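# Cap the pump bottle with two robot hands

## Task

Place the cap over the pump bottle's pump and press it fully down, keeping the bottle upright, and finish with neither hand in contact with the cap or the bottle.

## Robot and tools

Robot: two arms, left_arm and right_arm, each with a dexterous hand. right_arm has a right hand; left_arm has its mirror image, a left hand. Base poses in the scene frame: left_arm (+0.036, +0.372, +0.010) m, quat_wxyz (+1.000, 0, 0, -0.025); right_arm (+0.022, -0.373, +0.012) m, quat_wxyz (+1.000, 0, 0, +0.016). A post stands fixed to the floor behind them. Loose objects may get an occasional small shove from outside. Anything that falls off the table, or is left off it, fails the job.

Scene frame: origin at table-top height, midway between the nominal bases. +z up, +x out over the table, +y toward left_arm. Reported hand positions (metres) and end_effector_quat_wxyz use this frame and can be off by a few centimetres.

Hand point axes (right hand): +z runs along straight fingers toward the tips, +x crosses the palm away from the thumb, +y points out of the palm face. The left hand is the same except +x points toward the thumb. Straight fingertips reach about 0.140 m past the knuckles, which sit at z = -0.017 m. A rigid mast at the wrist, palm side, can bump things.

One row = 48 numbers, each in [-1, 1], always covering both arms in this order: left dx, dy, dz, rx, ry, rz; left 16 hand motors; left current_limit; left speed; then the same 24 for the right arm. The six pose numbers are an offset, not a pose: they are measured from that arm's Hand target at the start of the action, along that Hand target's own axes. 1.0 = 0.6 m of travel or 180 degrees; rx, ry, rz form one rotation vector. All zeros means no new pose request for that arm.

Hand motor order (each value is an absolute goal, scaled linearly between the hinge's stops; the bracket gives degrees at +1 and at -1, then the straight value): index_mcp, index_abd, index_pip, index_dip, thumb_cmc, thumb_axl, thumb_mcp, thumb_ipl, middle_mcp, middle_abd, middle_pip, middle_dip, ring_mcp, ring_abd, ring_pip, ring_dip.
- _mcp (+128, -18; -0.75) bends the finger at the knuckle toward the palm.
- _abd (+60, -60; +0.00) swings the finger sideways, away from the thumb.
- _pip (+108, -29; -0.58) bends the middle joint.
- _dip (+117, -21; -0.70) bends the last joint.
- thumb_cmc (+120, -20; -0.71) brings the thumb round in front of the palm.
- thumb_axl (+140, -27; -0.68) rolls the thumb about its own line.
- thumb_mcp (+109, -69; -0.23) and thumb_ipl (+108, -77; -0.17) bend the thumb.
A 0 here is a real goal. To leave a hand unchanged, send back its hand_goal, hand_current_limit and hand_speed.

current_limit maps -1..+1 to 0..550 mA (never below 11 mA). speed sets hinge speed to (speed+1)/2 of 8.5 rad/s. Starting values: +0.4 and -0.6. A value stays in force until you change it.

Tools:
- execute_actions(actions, cameras): actions is a list of actions. Each action is up to 15 rows, one per 1/30 s step; a short action repeats its last row until step 15. Every row counts from the action's start pose, not from the previous row. Repeating an offset in a new action moves the arm further.
- move(target, speed, blend, blocking, cameras): target is one 48-number row or a list of up to 15 rows. Each row's offsets are measured from the same starting Hand targets. Paths are straight, all arms finish together, and a move is capped at 10 s. speed is path speed in m/s, 0.002 to 4.3 (default 0.25); turning speed is capped at twice that in rad/s. blend is a corner radius in m (0 means stop at each target). blocking=false returns after about 0.5 s while the motion continues. Paths do not avoid obstacles.
- wait(seconds 0 to 3600, cameras): lets time pass without new commands.
- stop(cameras): brakes a running move.
- zoom_image(camera, region [x0, y0, x1, y1] in pixels, at most 504x504): enlarges part of the latest image.
- finished_scene(scene=1): ends the scene for good.
Camera names: cam_head_left, cam_head_right, cam_high, cam_low, cam_left_wrist, cam_right_wrist (each 672x504). ["all"] shows every camera.

Reading results: end_effector_position and quaternion give the actual hand pose. Hand target is the last commanded pose after clipping. The hand often stops short of it, and the right arm sags, so command somewhat higher when needed. Per-motor hand fields:
- hand_goal: goals currently set.
- hand_measured: actual positions.
- hand_current_ma: positive means pushing toward -1.
- hand_state: moving, goal, blocked or overload.
Also reported: joint velocities, torques, temperatures and sampled step positions. A move also returns a move: line (done, off_target, moving, held, fault). limits=paced means the pose was clipped; limits=held means steps were withheld.

Cautions:
- Orientation commands are clipped to within 40 degrees of the current orientation.
- Grip force comes from setting a goal past the object's surface. Current at 495 mA or more for 5 s shuts that motor off for 10 s.
- An arm blocked by contact keeps pushing; command back past the hand to release it.
- Joint motors heat while holding loads or straining: MOTOR HOT appears at 85 °C, and at 100 °C the arm goes limp.
- After a HAND FAULT line, later calls in the same reply are skipped.
- Avoid drops of any height, releasing moving parts, fast impacts and hard pushes, contact between the two arms or hands, and hitting fixed things.
- Move slowly near contact. Lower the cap gently, and withdraw both hands clear before finishing.

Each tool is called after ">>>" as a command line: name --argument value for each argument, lists and objects as JSON in quotes; but a table of rows of numbers goes row by row, as --pt "numbers of a row", without its own name.

## Session

>>> execute_actions --actions '[]'

Scene clock: 0.00 s.
left_arm: end_effector_position=(+0.4212, +0.2923, +0.2001) hand_goal=(-0.754, +0.000, -0.576, -0.696, -0.714, -0.678, -0.226, -0.168, -0.754, +0.000, -0.576, -0.696, -0.754, +0.000, -0.576, -0.696) hand_measured=(-0.7535, -0.0007, -0.5770, -0.6958, -0.7142, -0.6777, -0.2252, -0.1672, -0.7535, -0.0007, -0.5770, -0.6958, -0.7535, +0.0008, -0.5770, -0.6958) hand_current_ma=(+11, +9, -3, -13, +14, +5, -1, +17, -10, +10, -11, -20, +3, +8, +3, +3) hand_state=(goal, goal, goal, goal, goal, goal, goal, goal, goal, goal, goal, goal, goal, goal, goal, goal) hand_current_limit=0.40 hand_speed=-0.60 end_effector_quat_wxyz=(+0.711, -0.261, +0.653, -0.004) | right_arm: end_effector_position=(+0.5254, +0.0441, +0.3517) hand_goal=(-0.754, +0.000, -0.576, -0.696, -0.714, -0.678, -0.226, -0.168, -0.754, +0.000, -0.576, -0.696, -0.754, +0.000, -0.576, -0.696) hand_measured=(-0.7535, -0.0007, -0.5770, -0.6958, -0.7142, -0.6767, -0.2262, -0.1681, -0.7535, +0.0008, -0.5770, -0.6958, -0.7535, -0.0007, -0.5770, -0.6958) hand_current_ma=(+4, -2, +10, -10, +1, -10, +0, -10, -8, -6, +1, +2, +13, +12, -6, -2) hand_state=(goal, goal, goal, goal, goal, goal, goal, goal, goal, goal, goal, goal, goal, goal, goal, goal) hand_current_limit=0.40 hand_speed=-0.60 end_effector_quat_wxyz=(-0.038, +0.261, +0.736, +0.623)
Joint positions: left_arm=[-0.646 1.296 0.496 0.823 -1.07 -1.936] | right_arm=[0.536 1.512 1.02 0.198 -0.702 0.209]
Joint velocities: within noise
Joint torques (N m): no reading
Motor temperatures (°C): left_arm=[29 41 36 30 28 31] | right_arm=[31 37 28 32 29 31]
Heat: left arm: hottest shoulder 41 °C; right arm: hottest shoulder 37 °C.
Hand target: left_arm +0.4253, +0.2889, +0.2057; +0.714, -0.265, +0.648, -0.009 | right_arm +0.5278, +0.0458, +0.3760; -0.027, +0.248, +0.729, +0.637

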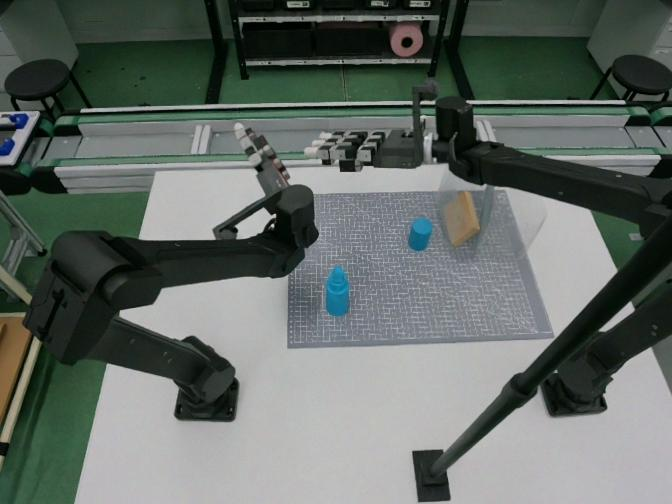

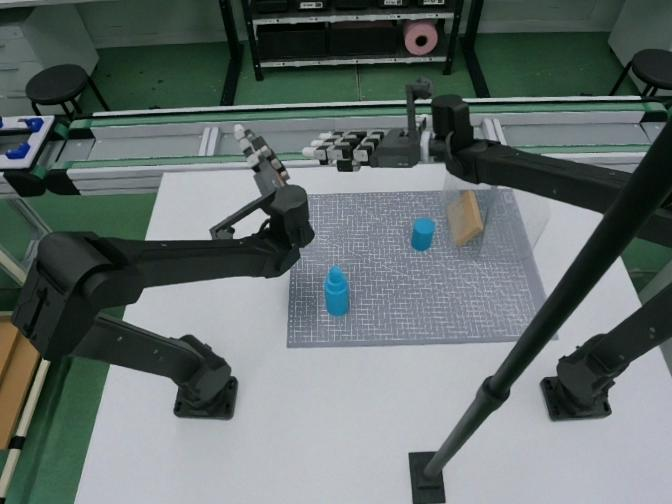

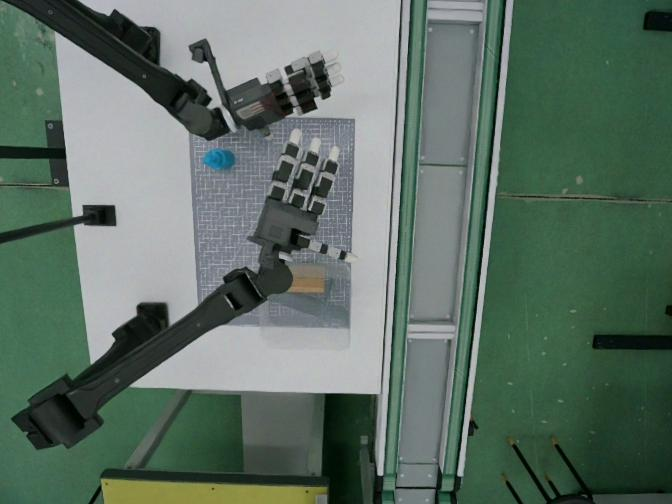

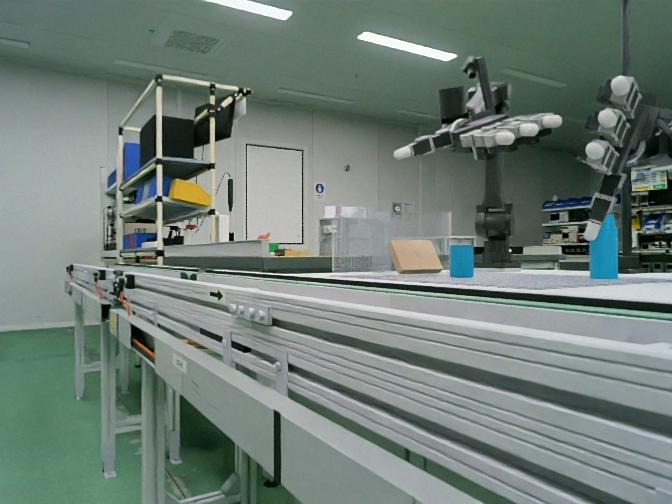

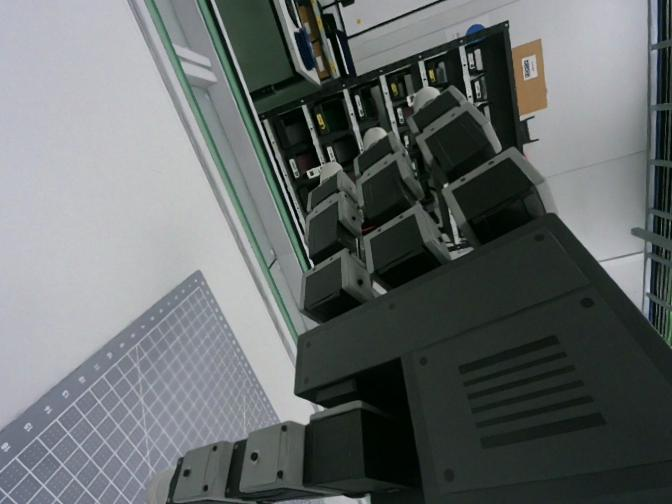

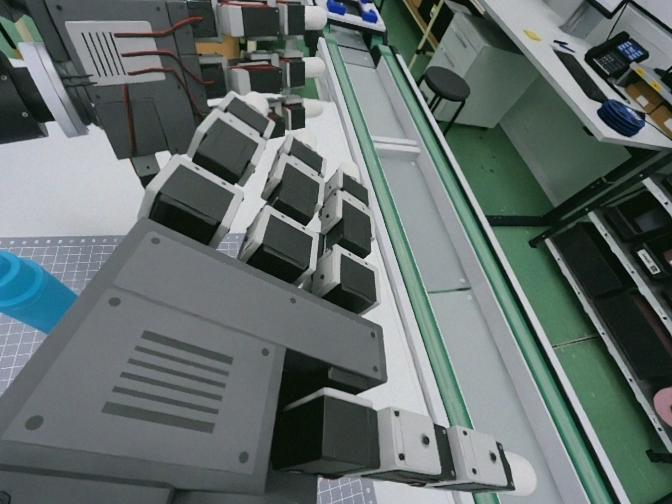

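>>> zoom_image --camera "cam_head_left" --region '[280, 180, 560, 360]'

>>> zoom_image --camera "cam_low" --region '[380, 180, 672, 300]'

>>> zoom_image --camera "cam_high" --region '[160, 20, 400, 370]'

Scaled by 1.800 from the camera's image (finer frame: 960x720).

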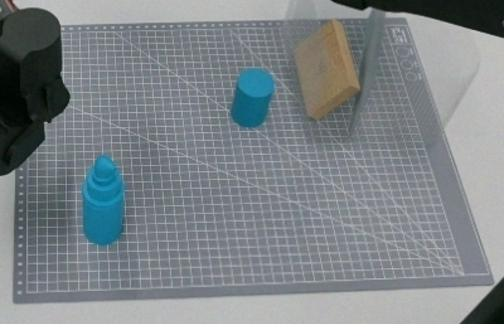

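Scaled by 1.726 from the camera's image (finer frame: 960x720).

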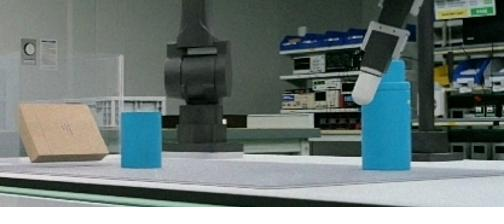

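Scaled by 1.440 from the camera's image (finer frame: 960x720).

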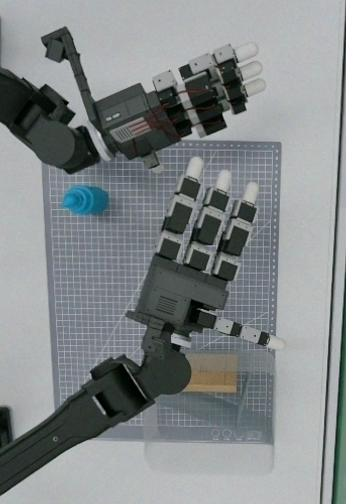

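>>> zoom_image --camera "cam_head_left" --region '[390, 140, 570, 275]'

>>> zoom_image --camera "cam_low" --region '[310, 195, 510, 295]'

>>> zoom_image --camera "cam_head_left" --region '[300, 250, 380, 330]'

>>> zoom_image --camera "cam_high" --region '[230, 240, 380, 360]'

Scaled by 2.800 from the camera's image (finer frame: 960x720).

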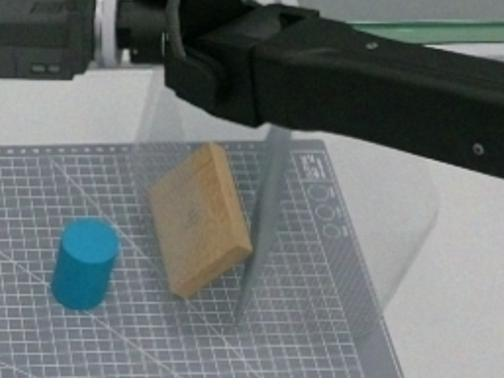

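Scaled by 2.520 from the camera's image (finer frame: 960x720).

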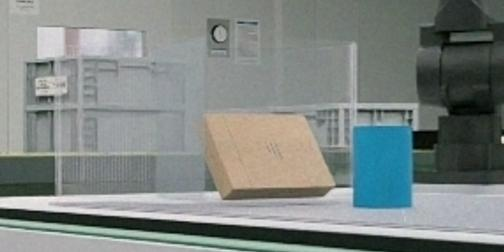

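Scaled by 6.300 from the camera's image (finer frame: 960x720).

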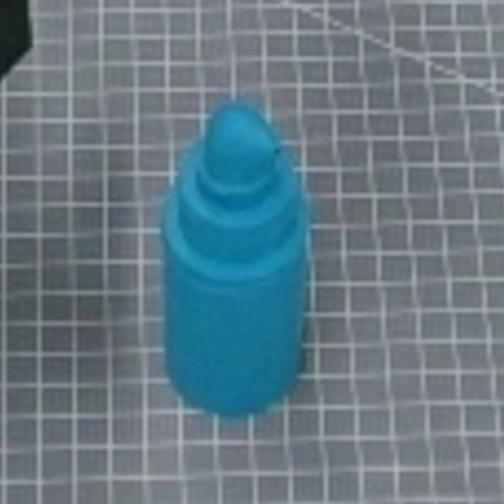

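Scaled by 3.360 from the camera's image (finer frame: 960x720).

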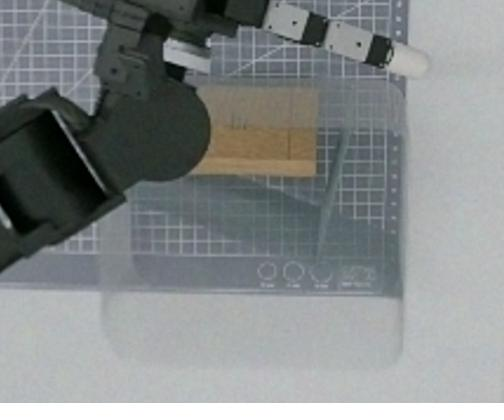

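>>> move --target '[-0.165,0.187,0.04,0,0,0,-0.754,0,-0.576,-0.696,-0.714,-0.678,-0.226,-0.168,-0.754,0,-0.576,-0.696,-0.754,0,-0.576,-0.696,0.4,-0.6,0.08,0.0585,-0.042,0.1834,-0.170,-0.1285,-0.754,0,-0.576,-0.696,-0.714,-0.678,-0.226,-0.168,-0.754,0,-0.576,-0.696,-0.754,0,-0.576,-0.696,0.4,-0.6]' --speed 0.3 --cameras '["cam_head_left","cam_high","cam_low"]'

Scene clock: 47.83 s.
left_arm: end_effector_position=(+0.3958, +0.4273, +0.2569) hand_goal=(-0.754, +0.000, -0.576, -0.696, -0.714, -0.678, -0.226, -0.168, -0.754, +0.000, -0.576, -0.696, -0.754, +0.000, -0.576, -0.696) hand_measured=(-0.7486, -0.0051, -0.5770, -0.6958, -0.7104, -0.6777, -0.2262, -0.1672, -0.7486, -0.0036, -0.5770, -0.6958, -0.7498, -0.0051, -0.5770, -0.6958) hand_current_ma=(+8, -23, +6, +2, +9, -4, +3, +13, -6, +2, -16, +12, +3, +16, -10, -2) hand_state=(goal, goal, goal, goal, goal, goal, goal, goal, goal, goal, goal, goal, goal, goal, goal, goal) hand_current_limit=0.40 hand_speed=-0.60 end_effector_quat_wxyz=(+0.717, -0.262, +0.646, -0.010) | right_arm: end_effector_position=(+0.4924, +0.0303, +0.3783) hand_goal=(-0.754, +0.000, -0.576, -0.696, -0.714, -0.678, -0.226, -0.168, -0.754, +0.000, -0.576, -0.696, -0.754, +0.000, -0.576, -0.696) hand_measured=(-0.7776, +0.0096, -0.5770, -0.6958, -0.7406, -0.6777, -0.2212, -0.1681, -0.7788, +0.0140, -0.5770, -0.6958, -0.7788, +0.0110, -0.5757, -0.6958) hand_current_ma=(-7, -4, +6, -1, -4, -1, -2, -6, -14, -4, +6, -1, +6, +7, +6, +2) hand_state=(blocked, goal, goal, goal, blocked, goal, goal, goal, blocked, goal, goal, goal, blocked, goal, goal, goal) hand_current_limit=0.40 hand_speed=-0.60 end_effector_quat_wxyz=(+0.198, +0.251, +0.904, +0.284)
Joint positions: left_arm=[-0.265 0.82 0.386 0.471 -0.686 -1.945] | right_arm=[0.67 1.365 1.321 -0.82 0.007 -0.33]
Joint torques (N m): left_arm=[-0.62 -2.43 10.26 1.91 0.08 0.04] | right_arm=[-0.97 -14.62 14.04 1.05 0.11 -0.11]
Motor temperatures (°C): left_arm=[29 40 40 31 28 30] | right_arm=[31 39 35 32 29 30]
Heat: left arm: hottest shoulder 40 °C; right arm: hottest shoulder 39 °C.
Hand target: left_arm +0.3947, +0.4295, +0.2534; +0.714, -0.265, +0.648, -0.009 | right_arm +0.4927, +0.0402, +0.4296; +0.219, +0.239, +0.893, +0.313
Off the commanded pose: left_arm 0.004 m, 1 deg | right_arm 0.053 m, 5 deg.
move: off_target (right_arm)

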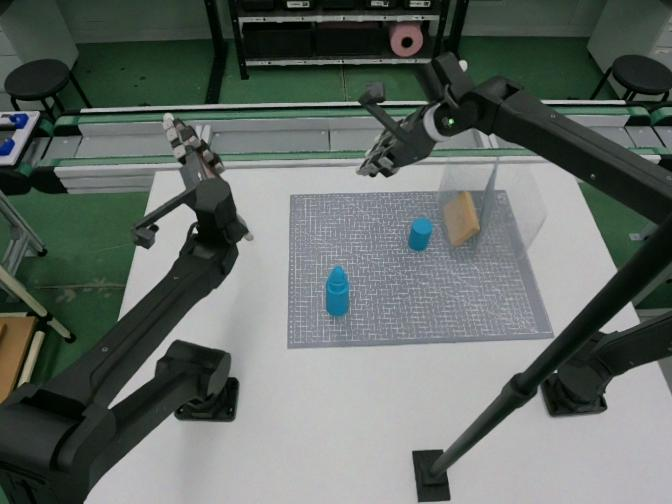

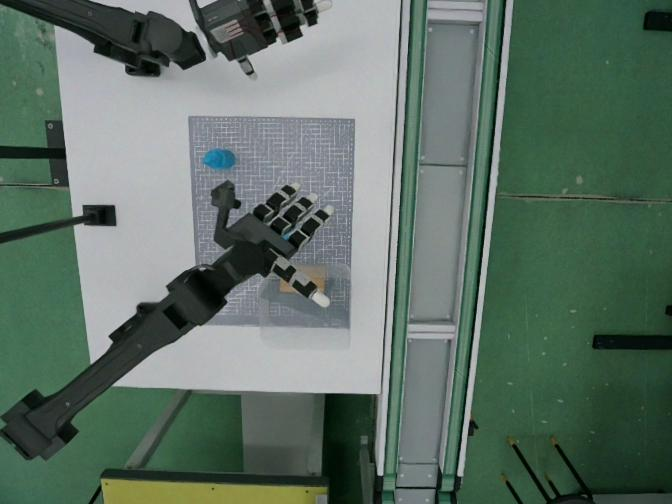

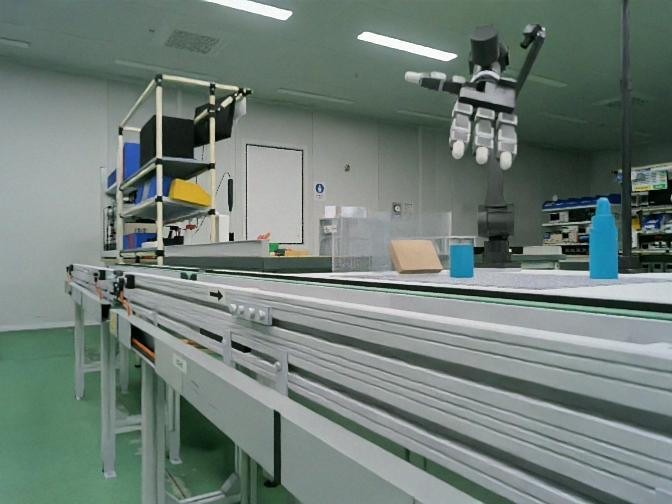

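>>> move --target '[0,0,0,0,0,0,-0.754,0,-0.576,-0.696,-0.714,-0.678,-0.226,-0.168,-0.754,0,-0.576,-0.696,-0.754,0,-0.576,-0.696,0.4,-0.6,0.053,-0.18,0.002,0.250,-0.072,-0.265,-0.754,0,-0.576,-0.696,-0.714,-0.678,-0.226,-0.168,-0.754,0,-0.576,-0.696,-0.754,0,-0.576,-0.696,0.4,-0.6]' --speed 0.35 --cameras '["cam_head_left","cam_high"]'

Scene clock: 54.57 s.
left_arm: end_effector_position=(+0.3958, +0.4273, +0.2569) hand_goal=(-0.754, +0.000, -0.576, -0.696, -0.714, -0.678, -0.226, -0.168, -0.754, +0.000, -0.576, -0.696, -0.754, +0.000, -0.576, -0.696) hand_measured=(-0.7486, -0.0036, -0.5770, -0.6958, -0.7104, -0.6777, -0.2262, -0.1672, -0.7486, -0.0036, -0.5770, -0.6958, -0.7498, -0.0051, -0.5770, -0.6958) hand_current_ma=(-7, +3, +19, +13, +1, +3, -8, -3, -2, -9, -14, -10, +5, +9, -22, +4) hand_state=(goal, goal, goal, goal, goal, goal, goal, goal, goal, goal, goal, goal, goal, goal, goal, goal) hand_current_limit=0.40 hand_speed=-0.60 end_effector_quat_wxyz=(+0.717, -0.262, +0.646, -0.010) | right_arm: end_effector_position=(+0.4314, -0.0309, +0.3214) hand_goal=(-0.754, +0.000, -0.576, -0.696, -0.714, -0.678, -0.226, -0.168, -0.754, +0.000, -0.576, -0.696, -0.754, +0.000, -0.576, -0.696) hand_measured=(-0.7438, +0.0110, -0.5705, -0.6958, -0.7092, -0.6777, -0.2203, -0.1672, -0.7438, +0.0140, -0.5641, -0.6958, -0.7426, +0.0096, -0.5654, -0.6958) hand_current_ma=(+6, -7, +11, -11, -3, -7, +7, -3, -8, -7, +6, -2, +16, +13, +5, +4) hand_state=(goal, goal, goal, goal, goal, goal, goal, goal, goal, goal, goal, goal, goal, goal, goal, goal) hand_current_limit=0.40 hand_speed=-0.60 end_effector_quat_wxyz=(+0.295, -0.037, +0.934, -0.197)
Joint positions: left_arm=[-0.265 0.82 0.386 0.471 -0.686 -1.946] | right_arm=[0.806 1.435 1.483 -1.458 0.711 -0.872]
Joint torques (N m): left_arm=[-0.56 -2.49 10.25 1.92 0.1 0.03] | right_arm=[-1.38 -12.28 13.05 0.09 0.84 0.05]
Heat: left arm: hottest shoulder 40 °C; right arm: hottest shoulder 39 °C.
Hand target: left_arm +0.3947, +0.4295, +0.2534; +0.714, -0.265, +0.648, -0.009 | right_arm +0.4370, -0.0158, +0.3496; +0.313, -0.037, +0.932, -0.181
Off the commanded pose: left_arm 0.004 m, 1 deg | right_arm 0.032 m, 3 deg.
move: off_target (right_arm)

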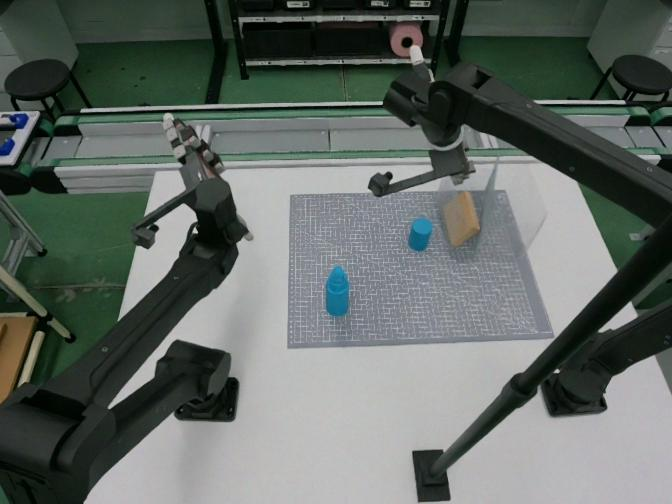

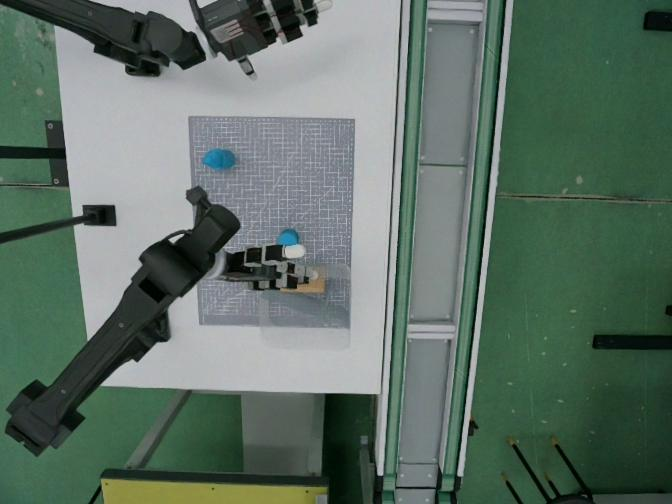

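>>> move --target '[0,0,0,0,0,0,-0.754,0,-0.576,-0.696,-0.714,-0.678,-0.226,-0.168,-0.754,0,-0.576,-0.696,-0.754,0,-0.576,-0.696,0.4,-0.6,0.097,-0.1255,0.145,0.248,-0.066,-0.268,-0.754,0,-0.576,-0.696,-0.714,-0.678,-0.226,-0.168,-0.754,0,-0.576,-0.696,-0.754,0,-0.576,-0.696,0.4,-0.6]' --speed 0.35 --cameras '["cam_head_left","cam_high","cam_low","cam_right_wrist"]'

Scene clock: 61.77 s.
left_arm: end_effector_position=(+0.3958, +0.4273, +0.2569) hand_goal=(-0.754, +0.000, -0.576, -0.696, -0.714, -0.678, -0.226, -0.168, -0.754, +0.000, -0.576, -0.696, -0.754, +0.000, -0.576, -0.696) hand_measured=(-0.7486, -0.0036, -0.5770, -0.6958, -0.7104, -0.6777, -0.2262, -0.1681, -0.7486, -0.0036, -0.5770, -0.6958, -0.7486, -0.0051, -0.5770, -0.6958) hand_current_ma=(+3, +0, +9, -17, +3, +1, -11, +12, -10, -16, -7, -10, +20, -3, -30, +3) hand_state=(goal, goal, goal, goal, goal, goal, goal, goal, goal, goal, goal, goal, goal, goal, goal, goal) hand_current_limit=0.40 hand_speed=-0.60 end_effector_quat_wxyz=(+0.717, -0.262, +0.646, -0.010) | right_arm: end_effector_position=(+0.4425, -0.1290, +0.2830) hand_goal=(-0.754, +0.000, -0.576, -0.696, -0.714, -0.678, -0.226, -0.168, -0.754, +0.000, -0.576, -0.696, -0.754, +0.000, -0.576, -0.696) hand_measured=(-0.7245, +0.0110, -0.5705, -0.6958, -0.6815, -0.6767, -0.2203, -0.1672, -0.7233, +0.0140, -0.5641, -0.6958, -0.7245, +0.0110, -0.5654, -0.6869) hand_current_ma=(+2, -7, +8, +1, +3, -13, +4, -13, -20, +4, +9, +4, +6, +4, -9, +12) hand_state=(blocked, goal, goal, goal, blocked, goal, goal, goal, blocked, goal, goal, goal, blocked, goal, goal, goal) hand_current_limit=0.40 hand_speed=-0.60 end_effector_quat_wxyz=(+0.291, -0.295, +0.671, -0.615)
Joint positions: left_arm=[-0.265 0.82 0.386 0.471 -0.686 -1.946] | right_arm=[0.846 1.548 1.359 -1.666 1.494 -1.258]
Joint torques (N m): left_arm=[-0.67 -2.14 10.28 1.85 0.11 0.02] | right_arm=[-0.44 -13.68 6.8 0.1 1.2 -0.04]
Heat: left arm: hottest shoulder 40 °C; right arm: hottest elbow 39 °C.
Hand target: left_arm +0.3947, +0.4295, +0.2534; +0.714, -0.265, +0.648, -0.009 | right_arm +0.4388, -0.1240, +0.2793; +0.294, -0.304, +0.666, -0.615
Off the commanded pose: left_arm 0.004 m, 1 deg | right_arm 0.007 m, 1 deg.
move: done

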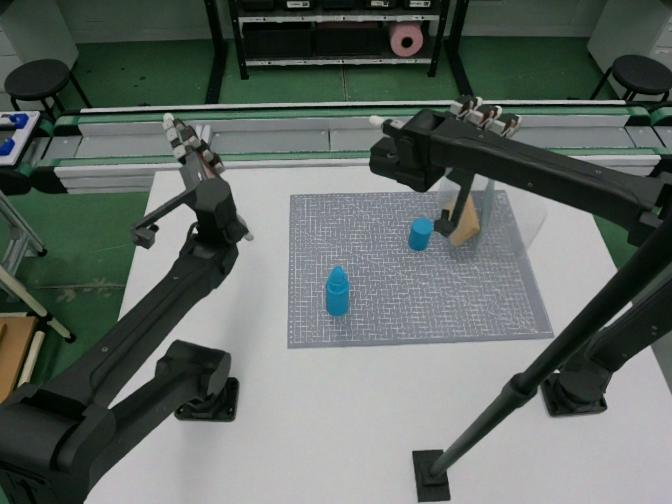

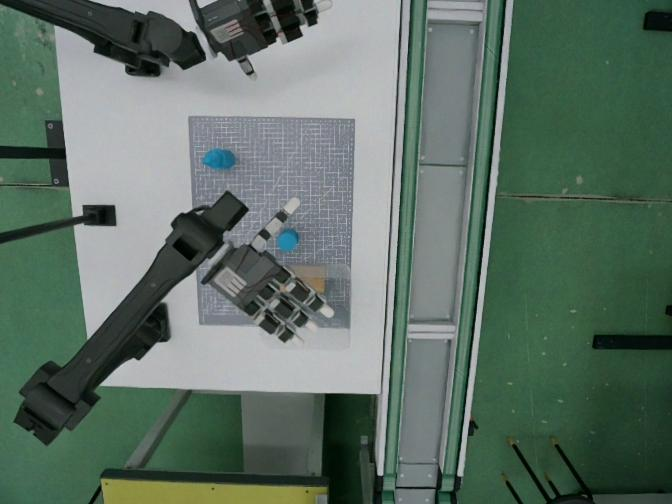

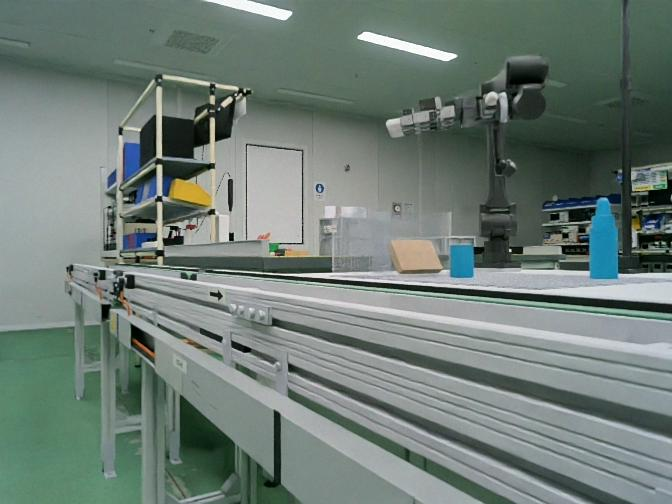

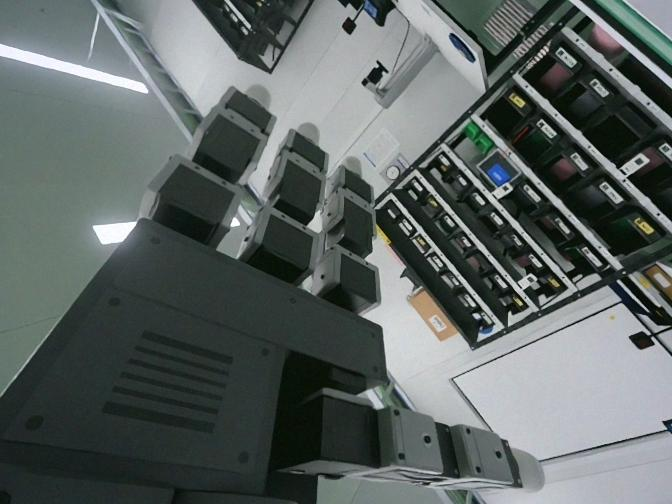

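>>> zoom_image --camera "cam_high" --region '[190, 115, 310, 265]'

>>> zoom_image --camera "cam_high" --region '[190, 180, 370, 360]'

>>> zoom_image --camera "cam_low" --region '[440, 185, 640, 285]'

Scaled by 3.360 from the camera's image (finer frame: 960x720).

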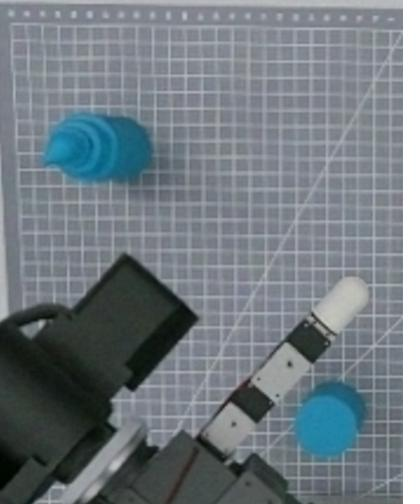

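Scaled by 2.800 from the camera's image (finer frame: 960x720).

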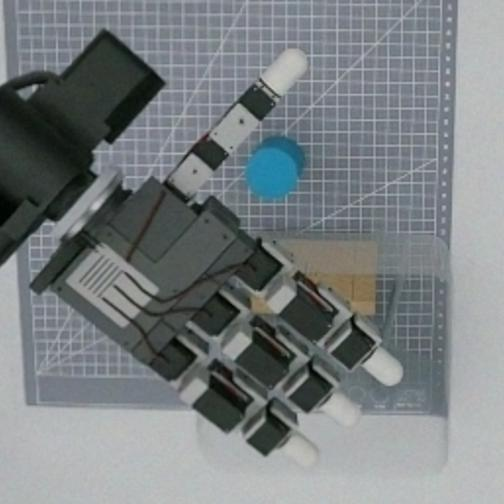

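Scaled by 2.520 from the camera's image (finer frame: 960x720).

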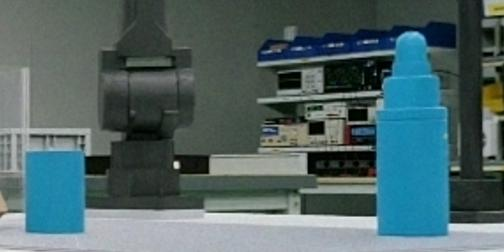

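>>> zoom_image --camera "cam_head_left" --region '[390, 130, 570, 280]'

>>> zoom_image --camera "cam_low" --region '[320, 190, 500, 290]'

>>> zoom_image --camera "cam_head_right" --region '[390, 130, 570, 280]'

Scaled by 2.800 from the camera's image (finer frame: 960x720).

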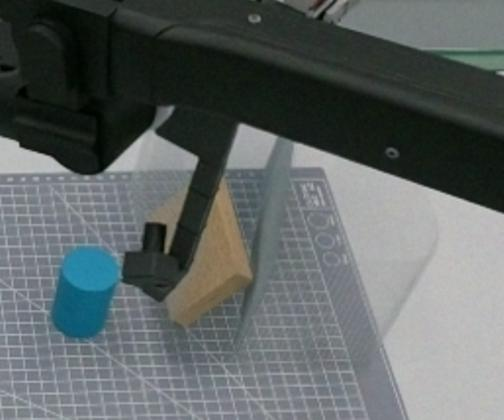

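Scaled by 2.800 from the camera's image (finer frame: 960x720).

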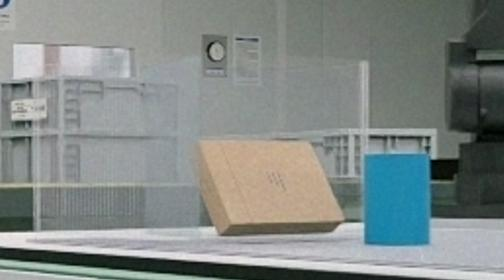

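This scene's latest camera images include none from cam_head_right. They are from: cam_head_left, cam_high, cam_low, cam_right_wrist. cam_head_right's image comes with the result of a call that names it in "cameras".

>>> move --target '[-0.155,-0.2275,0,0,0,0.62,-0.754,0,-0.576,-0.696,-0.714,-0.678,-0.226,-0.168,-0.754,0,-0.576,-0.696,-0.754,0,-0.576,-0.696,0.4,-0.6,0.578,-0.191,0.412,0.005,0.277,0.0195,-0.754,0,-0.576,-0.696,-0.714,-0.678,-0.226,-0.168,-0.754,0,-0.576,-0.696,-0.754,0,-0.576,-0.696,0.4,-0.6]' --speed 0.35 --cameras '["cam_head_left","cam_high","cam_low","cam_left_wrist"]'

Scene clock: 103.23 s.
left_arm: end_effector_position=(+0.4206, +0.3437, +0.3746) hand_goal=(-0.754, +0.000, -0.576, -0.696, -0.714, -0.678, -0.226, -0.168, -0.754, +0.000, -0.576, -0.696, -0.754, +0.000, -0.576, -0.696) hand_measured=(-0.7788, -0.0036, -0.5859, -0.6971, -0.7330, -0.6777, -0.2262, -0.1681, -0.7800, -0.0036, -0.5885, -0.6958, -0.7764, -0.0051, -0.5847, -0.7034) hand_current_ma=(-13, +3, +11, +10, -11, +10, -2, +21, -8, +12, -13, -1, +5, -6, -13, +7) hand_state=(blocked, goal, goal, goal, goal, goal, goal, goal, blocked, goal, goal, goal, blocked, goal, goal, goal) hand_current_limit=0.40 hand_speed=-0.60 end_effector_quat_wxyz=(+0.403, +0.398, +0.586, +0.580) | right_arm: end_effector_position=(+0.4161, -0.5501, +0.3643) hand_goal=(-0.754, +0.000, -0.576, -0.696, -0.714, -0.678, -0.226, -0.168, -0.754, +0.000, -0.576, -0.696, -0.754, +0.000, -0.576, -0.696) hand_measured=(-0.7233, +0.0008, -0.5705, -0.6958, -0.6790, -0.6767, -0.2203, -0.1681, -0.7233, -0.0007, -0.5654, -0.6958, -0.7221, -0.0007, -0.5654, -0.6869) hand_current_ma=(-4, -1, +11, -7, -4, -6, +2, -19, -12, -9, +9, +8, -3, +6, -2, +6) hand_state=(blocked, goal, goal, goal, blocked, goal, goal, goal, blocked, goal, goal, goal, blocked, goal, goal, goal) hand_current_limit=0.40 hand_speed=-0.60 end_effector_quat_wxyz=(+0.000, -0.002, +0.732, -0.681)
Joint positions: left_arm=[-0.401 0.946 0.405 0.538 -0.818 -0.014] | right_arm=[-0.057 1.24 1.261 -1.219 1.493 -1.948]
Joint torques (N m): left_arm=[-0.5 -3.08 12.92 1.85 0.05 0.29] | right_arm=[-2.9 -11.93 7.66 0.98 1.05 -0.04]
Heat: left arm: hottest elbow 41 °C; right arm: hottest shoulder 38 °C.
Hand target: left_arm +0.4249, +0.3454, +0.3925; +0.409, +0.387, +0.583, +0.585 | right_arm +0.4096, -0.5547, +0.3694; +0.006, +0.006, +0.732, -0.681
Off the commanded pose: left_arm 0.018 m, 2 deg | right_arm 0.009 m, 1 deg.
move: off_target (left_arm)

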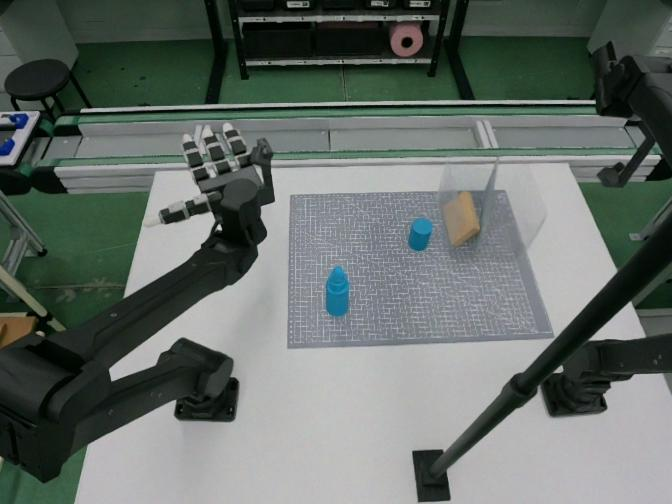

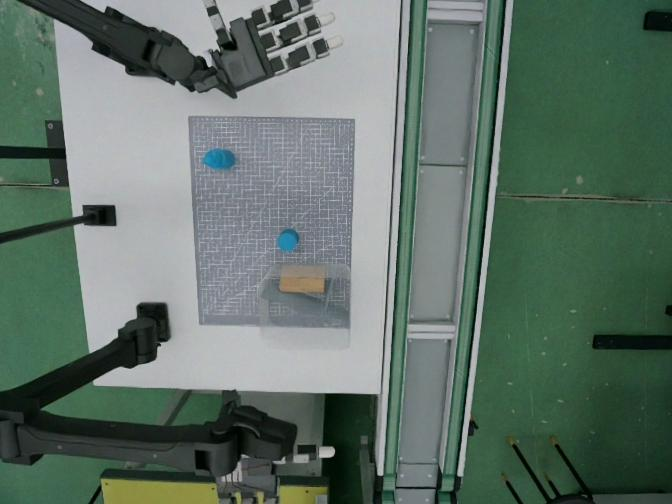

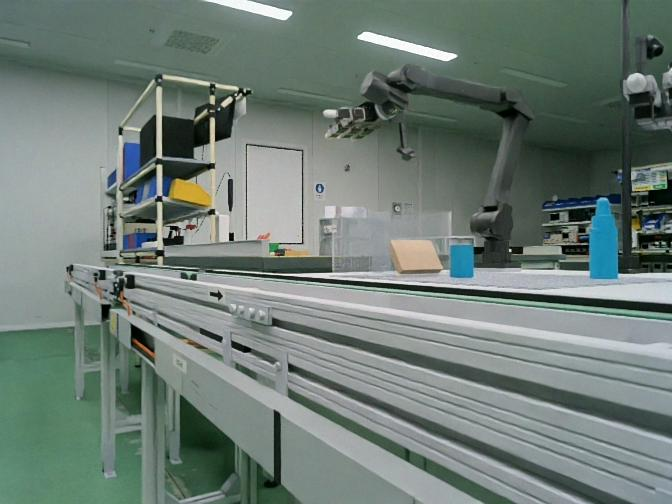

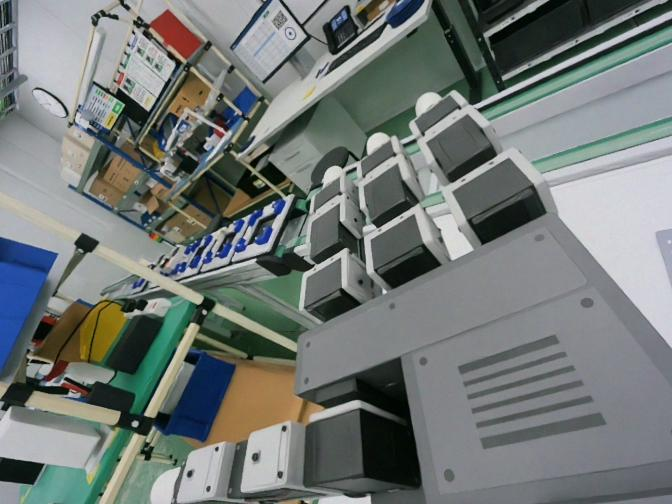

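>>> move --target '[-0.644,-0.1173,-0.1457,0.071,-0.1537,0.5225,-0.754,0,-0.576,-0.696,-0.714,-0.678,-0.226,-0.168,-0.754,0,-0.576,-0.696,-0.754,0,-0.576,-0.696,0.4,-0.6,0,0,0,0,0,0,-0.754,0,-0.576,-0.696,-0.714,-0.678,-0.226,-0.168,-0.754,0,-0.576,-0.696,-0.754,0,-0.576,-0.696,0.4,-0.6]' --speed 0.35 --cameras '["cam_head_left","cam_high"]'

>>> zoom_image --camera "cam_high" --region '[190, 110, 370, 360]'

Scene clock: 109.83 s.
left_arm: end_effector_position=(+0.4836, -0.0349, +0.3130) hand_goal=(-0.754, +0.000, -0.576, -0.696, -0.714, -0.678, -0.226, -0.168, -0.754, +0.000, -0.576, -0.696, -0.754, +0.000, -0.576, -0.696) hand_measured=(-0.7547, +0.0081, -0.5770, -0.6958, -0.7167, -0.6777, -0.2262, -0.1681, -0.7547, +0.0037, -0.5744, -0.6958, -0.7559, +0.0096, -0.5770, -0.7009) hand_current_ma=(-3, -5, +10, -6, -8, +12, -17, +18, -9, -3, -13, -7, -4, +9, -3, +6) hand_state=(goal, goal, goal, goal, goal, goal, goal, goal, goal, goal, goal, goal, goal, goal, goal, goal) hand_current_limit=0.40 hand_speed=-0.60 end_effector_quat_wxyz=(-0.080, +0.841, +0.068, +0.531) | right_arm: end_effector_position=(+0.4160, -0.5501, +0.3643) hand_goal=(-0.754, +0.000, -0.576, -0.696, -0.714, -0.678, -0.226, -0.168, -0.754, +0.000, -0.576, -0.696, -0.754, +0.000, -0.576, -0.696) hand_measured=(-0.7233, -0.0007, -0.5705, -0.6958, -0.6803, -0.6767, -0.2203, -0.1681, -0.7233, +0.0008, -0.5641, -0.6958, -0.7221, -0.0007, -0.5654, -0.6869) hand_current_ma=(+5, -2, +8, -13, -5, -11, +12, +1, -7, +0, +5, +3, +1, +0, +3, +6) hand_state=(blocked, goal, goal, goal, blocked, goal, goal, goal, blocked, goal, goal, goal, blocked, goal, goal, goal) hand_current_limit=0.40 hand_speed=-0.60 end_effector_quat_wxyz=(+0.000, -0.002, +0.732, -0.681)
Joint positions: left_arm=[-0.88 1.418 1.16 -0.605 -0.98 0.868] | right_arm=[-0.057 1.24 1.261 -1.219 1.493 -1.948]
Joint torques (N m): left_arm=[-2.49 -9.41 14.76 1.29 -1.08 0.04] | right_arm=[-2.78 -11.81 7.88 0.61 1.06 0.11]
Heat: left arm: hottest elbow 42 °C; right arm: hottest shoulder 38 °C.
Hand target: left_arm +0.4871, -0.0472, +0.3298; -0.071, +0.838, +0.070, +0.537 | right_arm +0.4097, -0.5543, +0.3693; +0.003, +0.008, +0.732, -0.681
Off the commanded pose: left_arm 0.021 m, 1 deg | right_arm 0.009 m, 1 deg.
move: off_target (left_arm)

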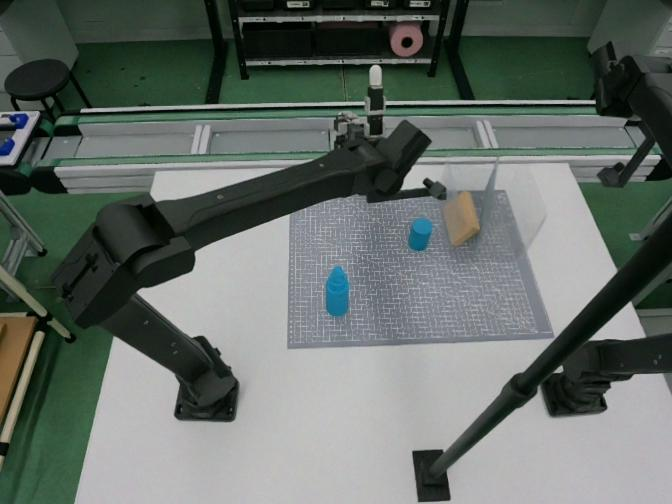

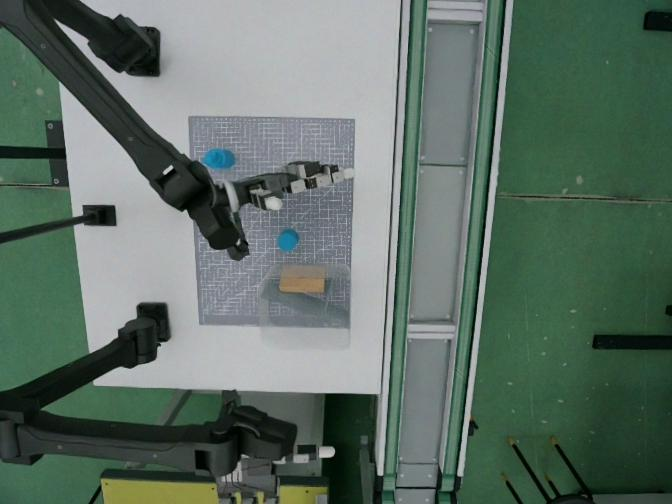

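Scaled by 2.016 from the camera's image (finer frame: 960x720).

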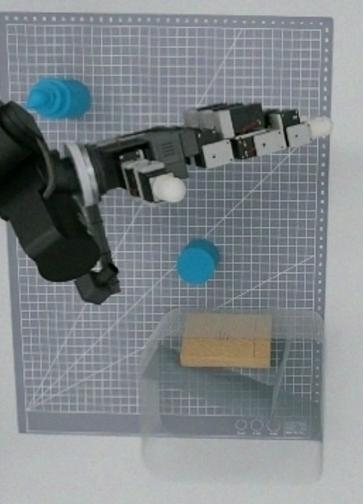

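>>> move --target '[-0.1697,0.0622,-0.138,-0.0107,-0.0381,0.4749,-0.89,0,0.153,-0.696,0.571,-0.678,0.281,-0.168,-0.89,0,0.153,-0.696,-0.89,0,0.153,-0.696,0.4,-0.6,0,0,0,0,0,0,-0.754,0,-0.576,-0.696,-0.714,-0.678,-0.226,-0.168,-0.754,0,-0.576,-0.696,-0.754,0,-0.576,-0.696,0.4,-0.6]' --speed 0.3 --cameras '["all"]'

Scene clock: 123.77 s.
left_arm: end_effector_position=(+0.3776, -0.0932, +0.2585) hand_goal=(-0.890, +0.000, +0.152, -0.696, +0.570, -0.678, +0.280, -0.168, -0.890, +0.000, +0.152, -0.696, -0.890, +0.000, +0.152, -0.696) hand_measured=(-0.8680, +0.0081, +0.1570, -0.6971, +0.5780, -0.6746, +0.2775, -0.1700, -0.8692, +0.0052, +0.1608, -0.6971, -0.8729, +0.0096, +0.1570, -0.7022) hand_current_ma=(+20, +2, +15, -5, -2, +1, -4, +21, +12, +4, -12, -2, +11, +12, -12, +13) hand_state=(blocked, goal, goal, goal, goal, goal, goal, goal, blocked, goal, goal, goal, goal, goal, goal, goal) hand_current_limit=0.40 hand_speed=-0.60 end_effector_quat_wxyz=(-0.402, +0.695, -0.519, +0.294) | right_arm: end_effector_position=(+0.4160, -0.5501, +0.3643) hand_goal=(-0.754, +0.000, -0.576, -0.696, -0.714, -0.678, -0.226, -0.168, -0.754, +0.000, -0.576, -0.696, -0.754, +0.000, -0.576, -0.696) hand_measured=(-0.7221, +0.0008, -0.5705, -0.6958, -0.6803, -0.6777, -0.2212, -0.1681, -0.7221, +0.0008, -0.5641, -0.6958, -0.7233, -0.0007, -0.5667, -0.6869) hand_current_ma=(-23, -3, +7, -3, -14, +0, +5, -18, -17, -4, +11, +12, +10, +11, -11, +5) hand_state=(blocked, goal, goal, goal, blocked, goal, goal, goal, blocked, goal, goal, goal, blocked, goal, goal, goal) hand_current_limit=0.40 hand_speed=-0.60 end_effector_quat_wxyz=(+0.000, -0.002, +0.732, -0.681)
Joint positions: left_arm=[-1.064 1.675 1.625 -1.255 -1.02 1.89] | right_arm=[-0.057 1.24 1.261 -1.219 1.493 -1.948]
Joint torques (N m): left_arm=[-2.32 -12.81 13.96 0.46 -1.28 0.19] | right_arm=[-2.73 -11.75 7.86 0.57 1.06 0.1]
Heat: left arm: hottest elbow 43 °C; right arm: hottest shoulder 38 °C.
Hand target: left_arm +0.3786, -0.1041, +0.2698; -0.399, +0.692, -0.521, +0.301 | right_arm +0.4097, -0.5543, +0.3693; +0.003, +0.008, +0.732, -0.681
Off the commanded pose: left_arm 0.016 m, 1 deg | right_arm 0.009 m, 1 deg.
move: off_target (left_arm)

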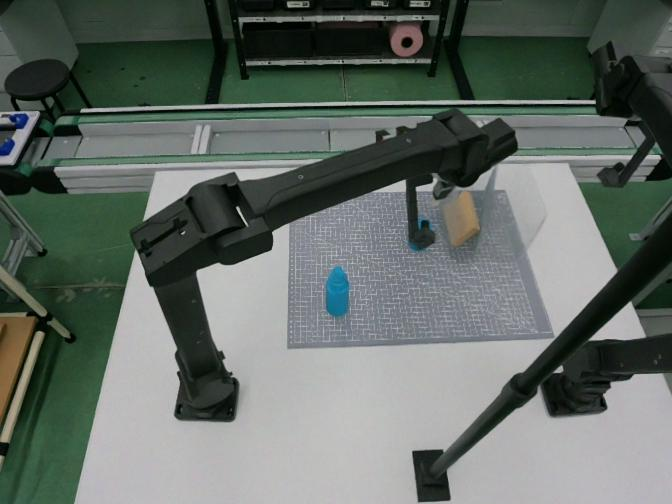

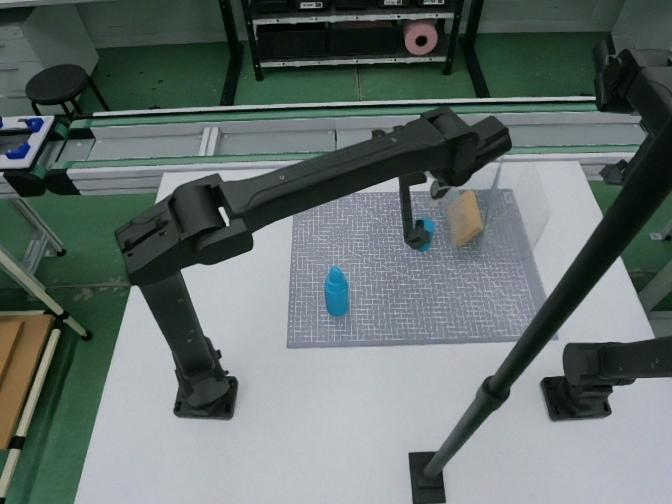

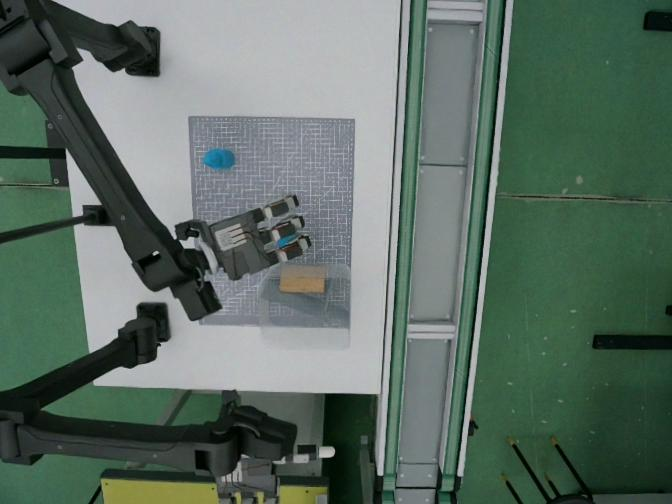

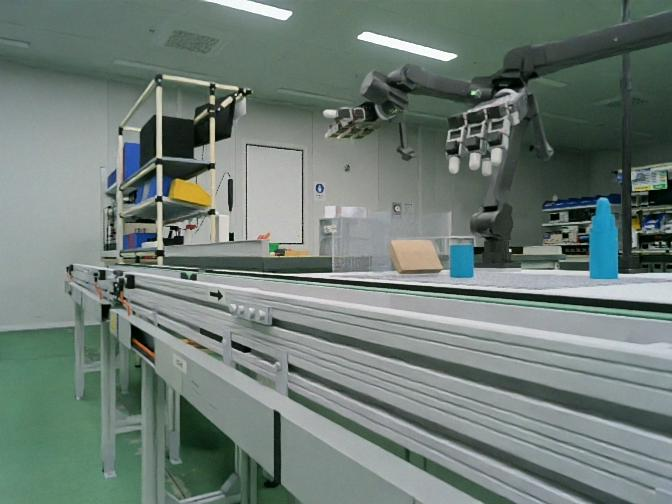

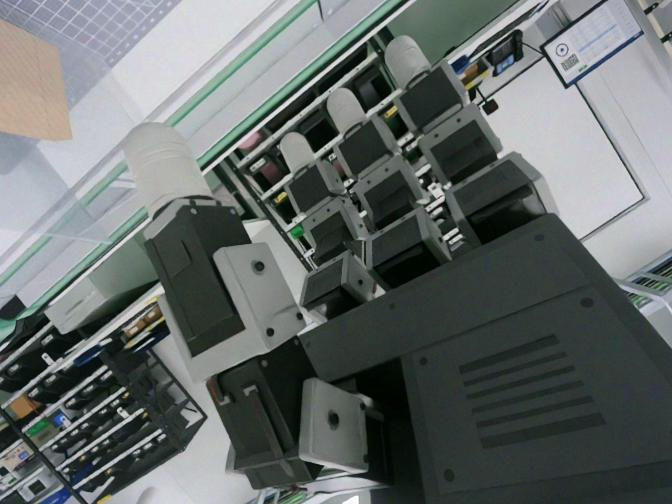

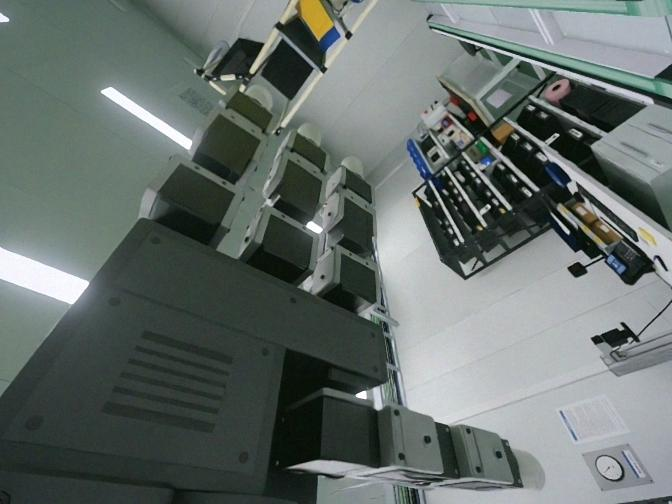

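>>> zoom_image --camera "cam_high" --region '[170, 170, 370, 330]'

>>> zoom_image --camera "cam_low" --region '[400, 80, 580, 290]'

>>> zoom_image --camera "cam_head_left" --region '[370, 100, 550, 270]'

Scaled by 2.520 from the camera's image (finer frame: 960x720).

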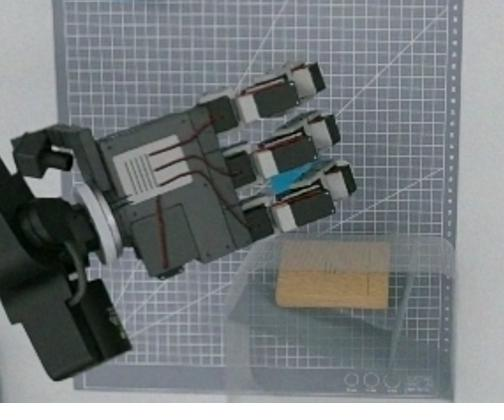

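Scaled by 2.400 from the camera's image (finer frame: 960x720).

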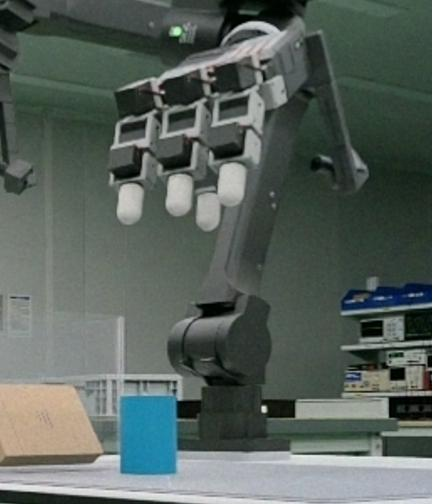

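Scaled by 2.800 from the camera's image (finer frame: 960x720).

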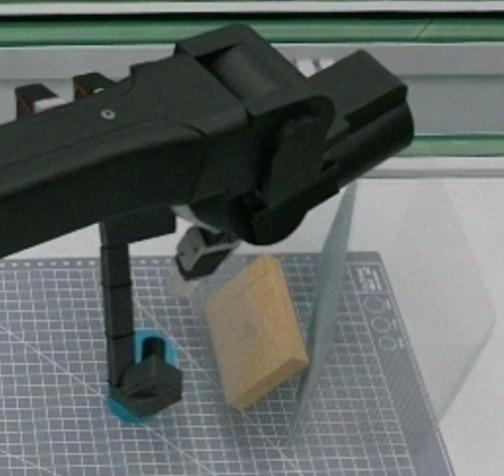

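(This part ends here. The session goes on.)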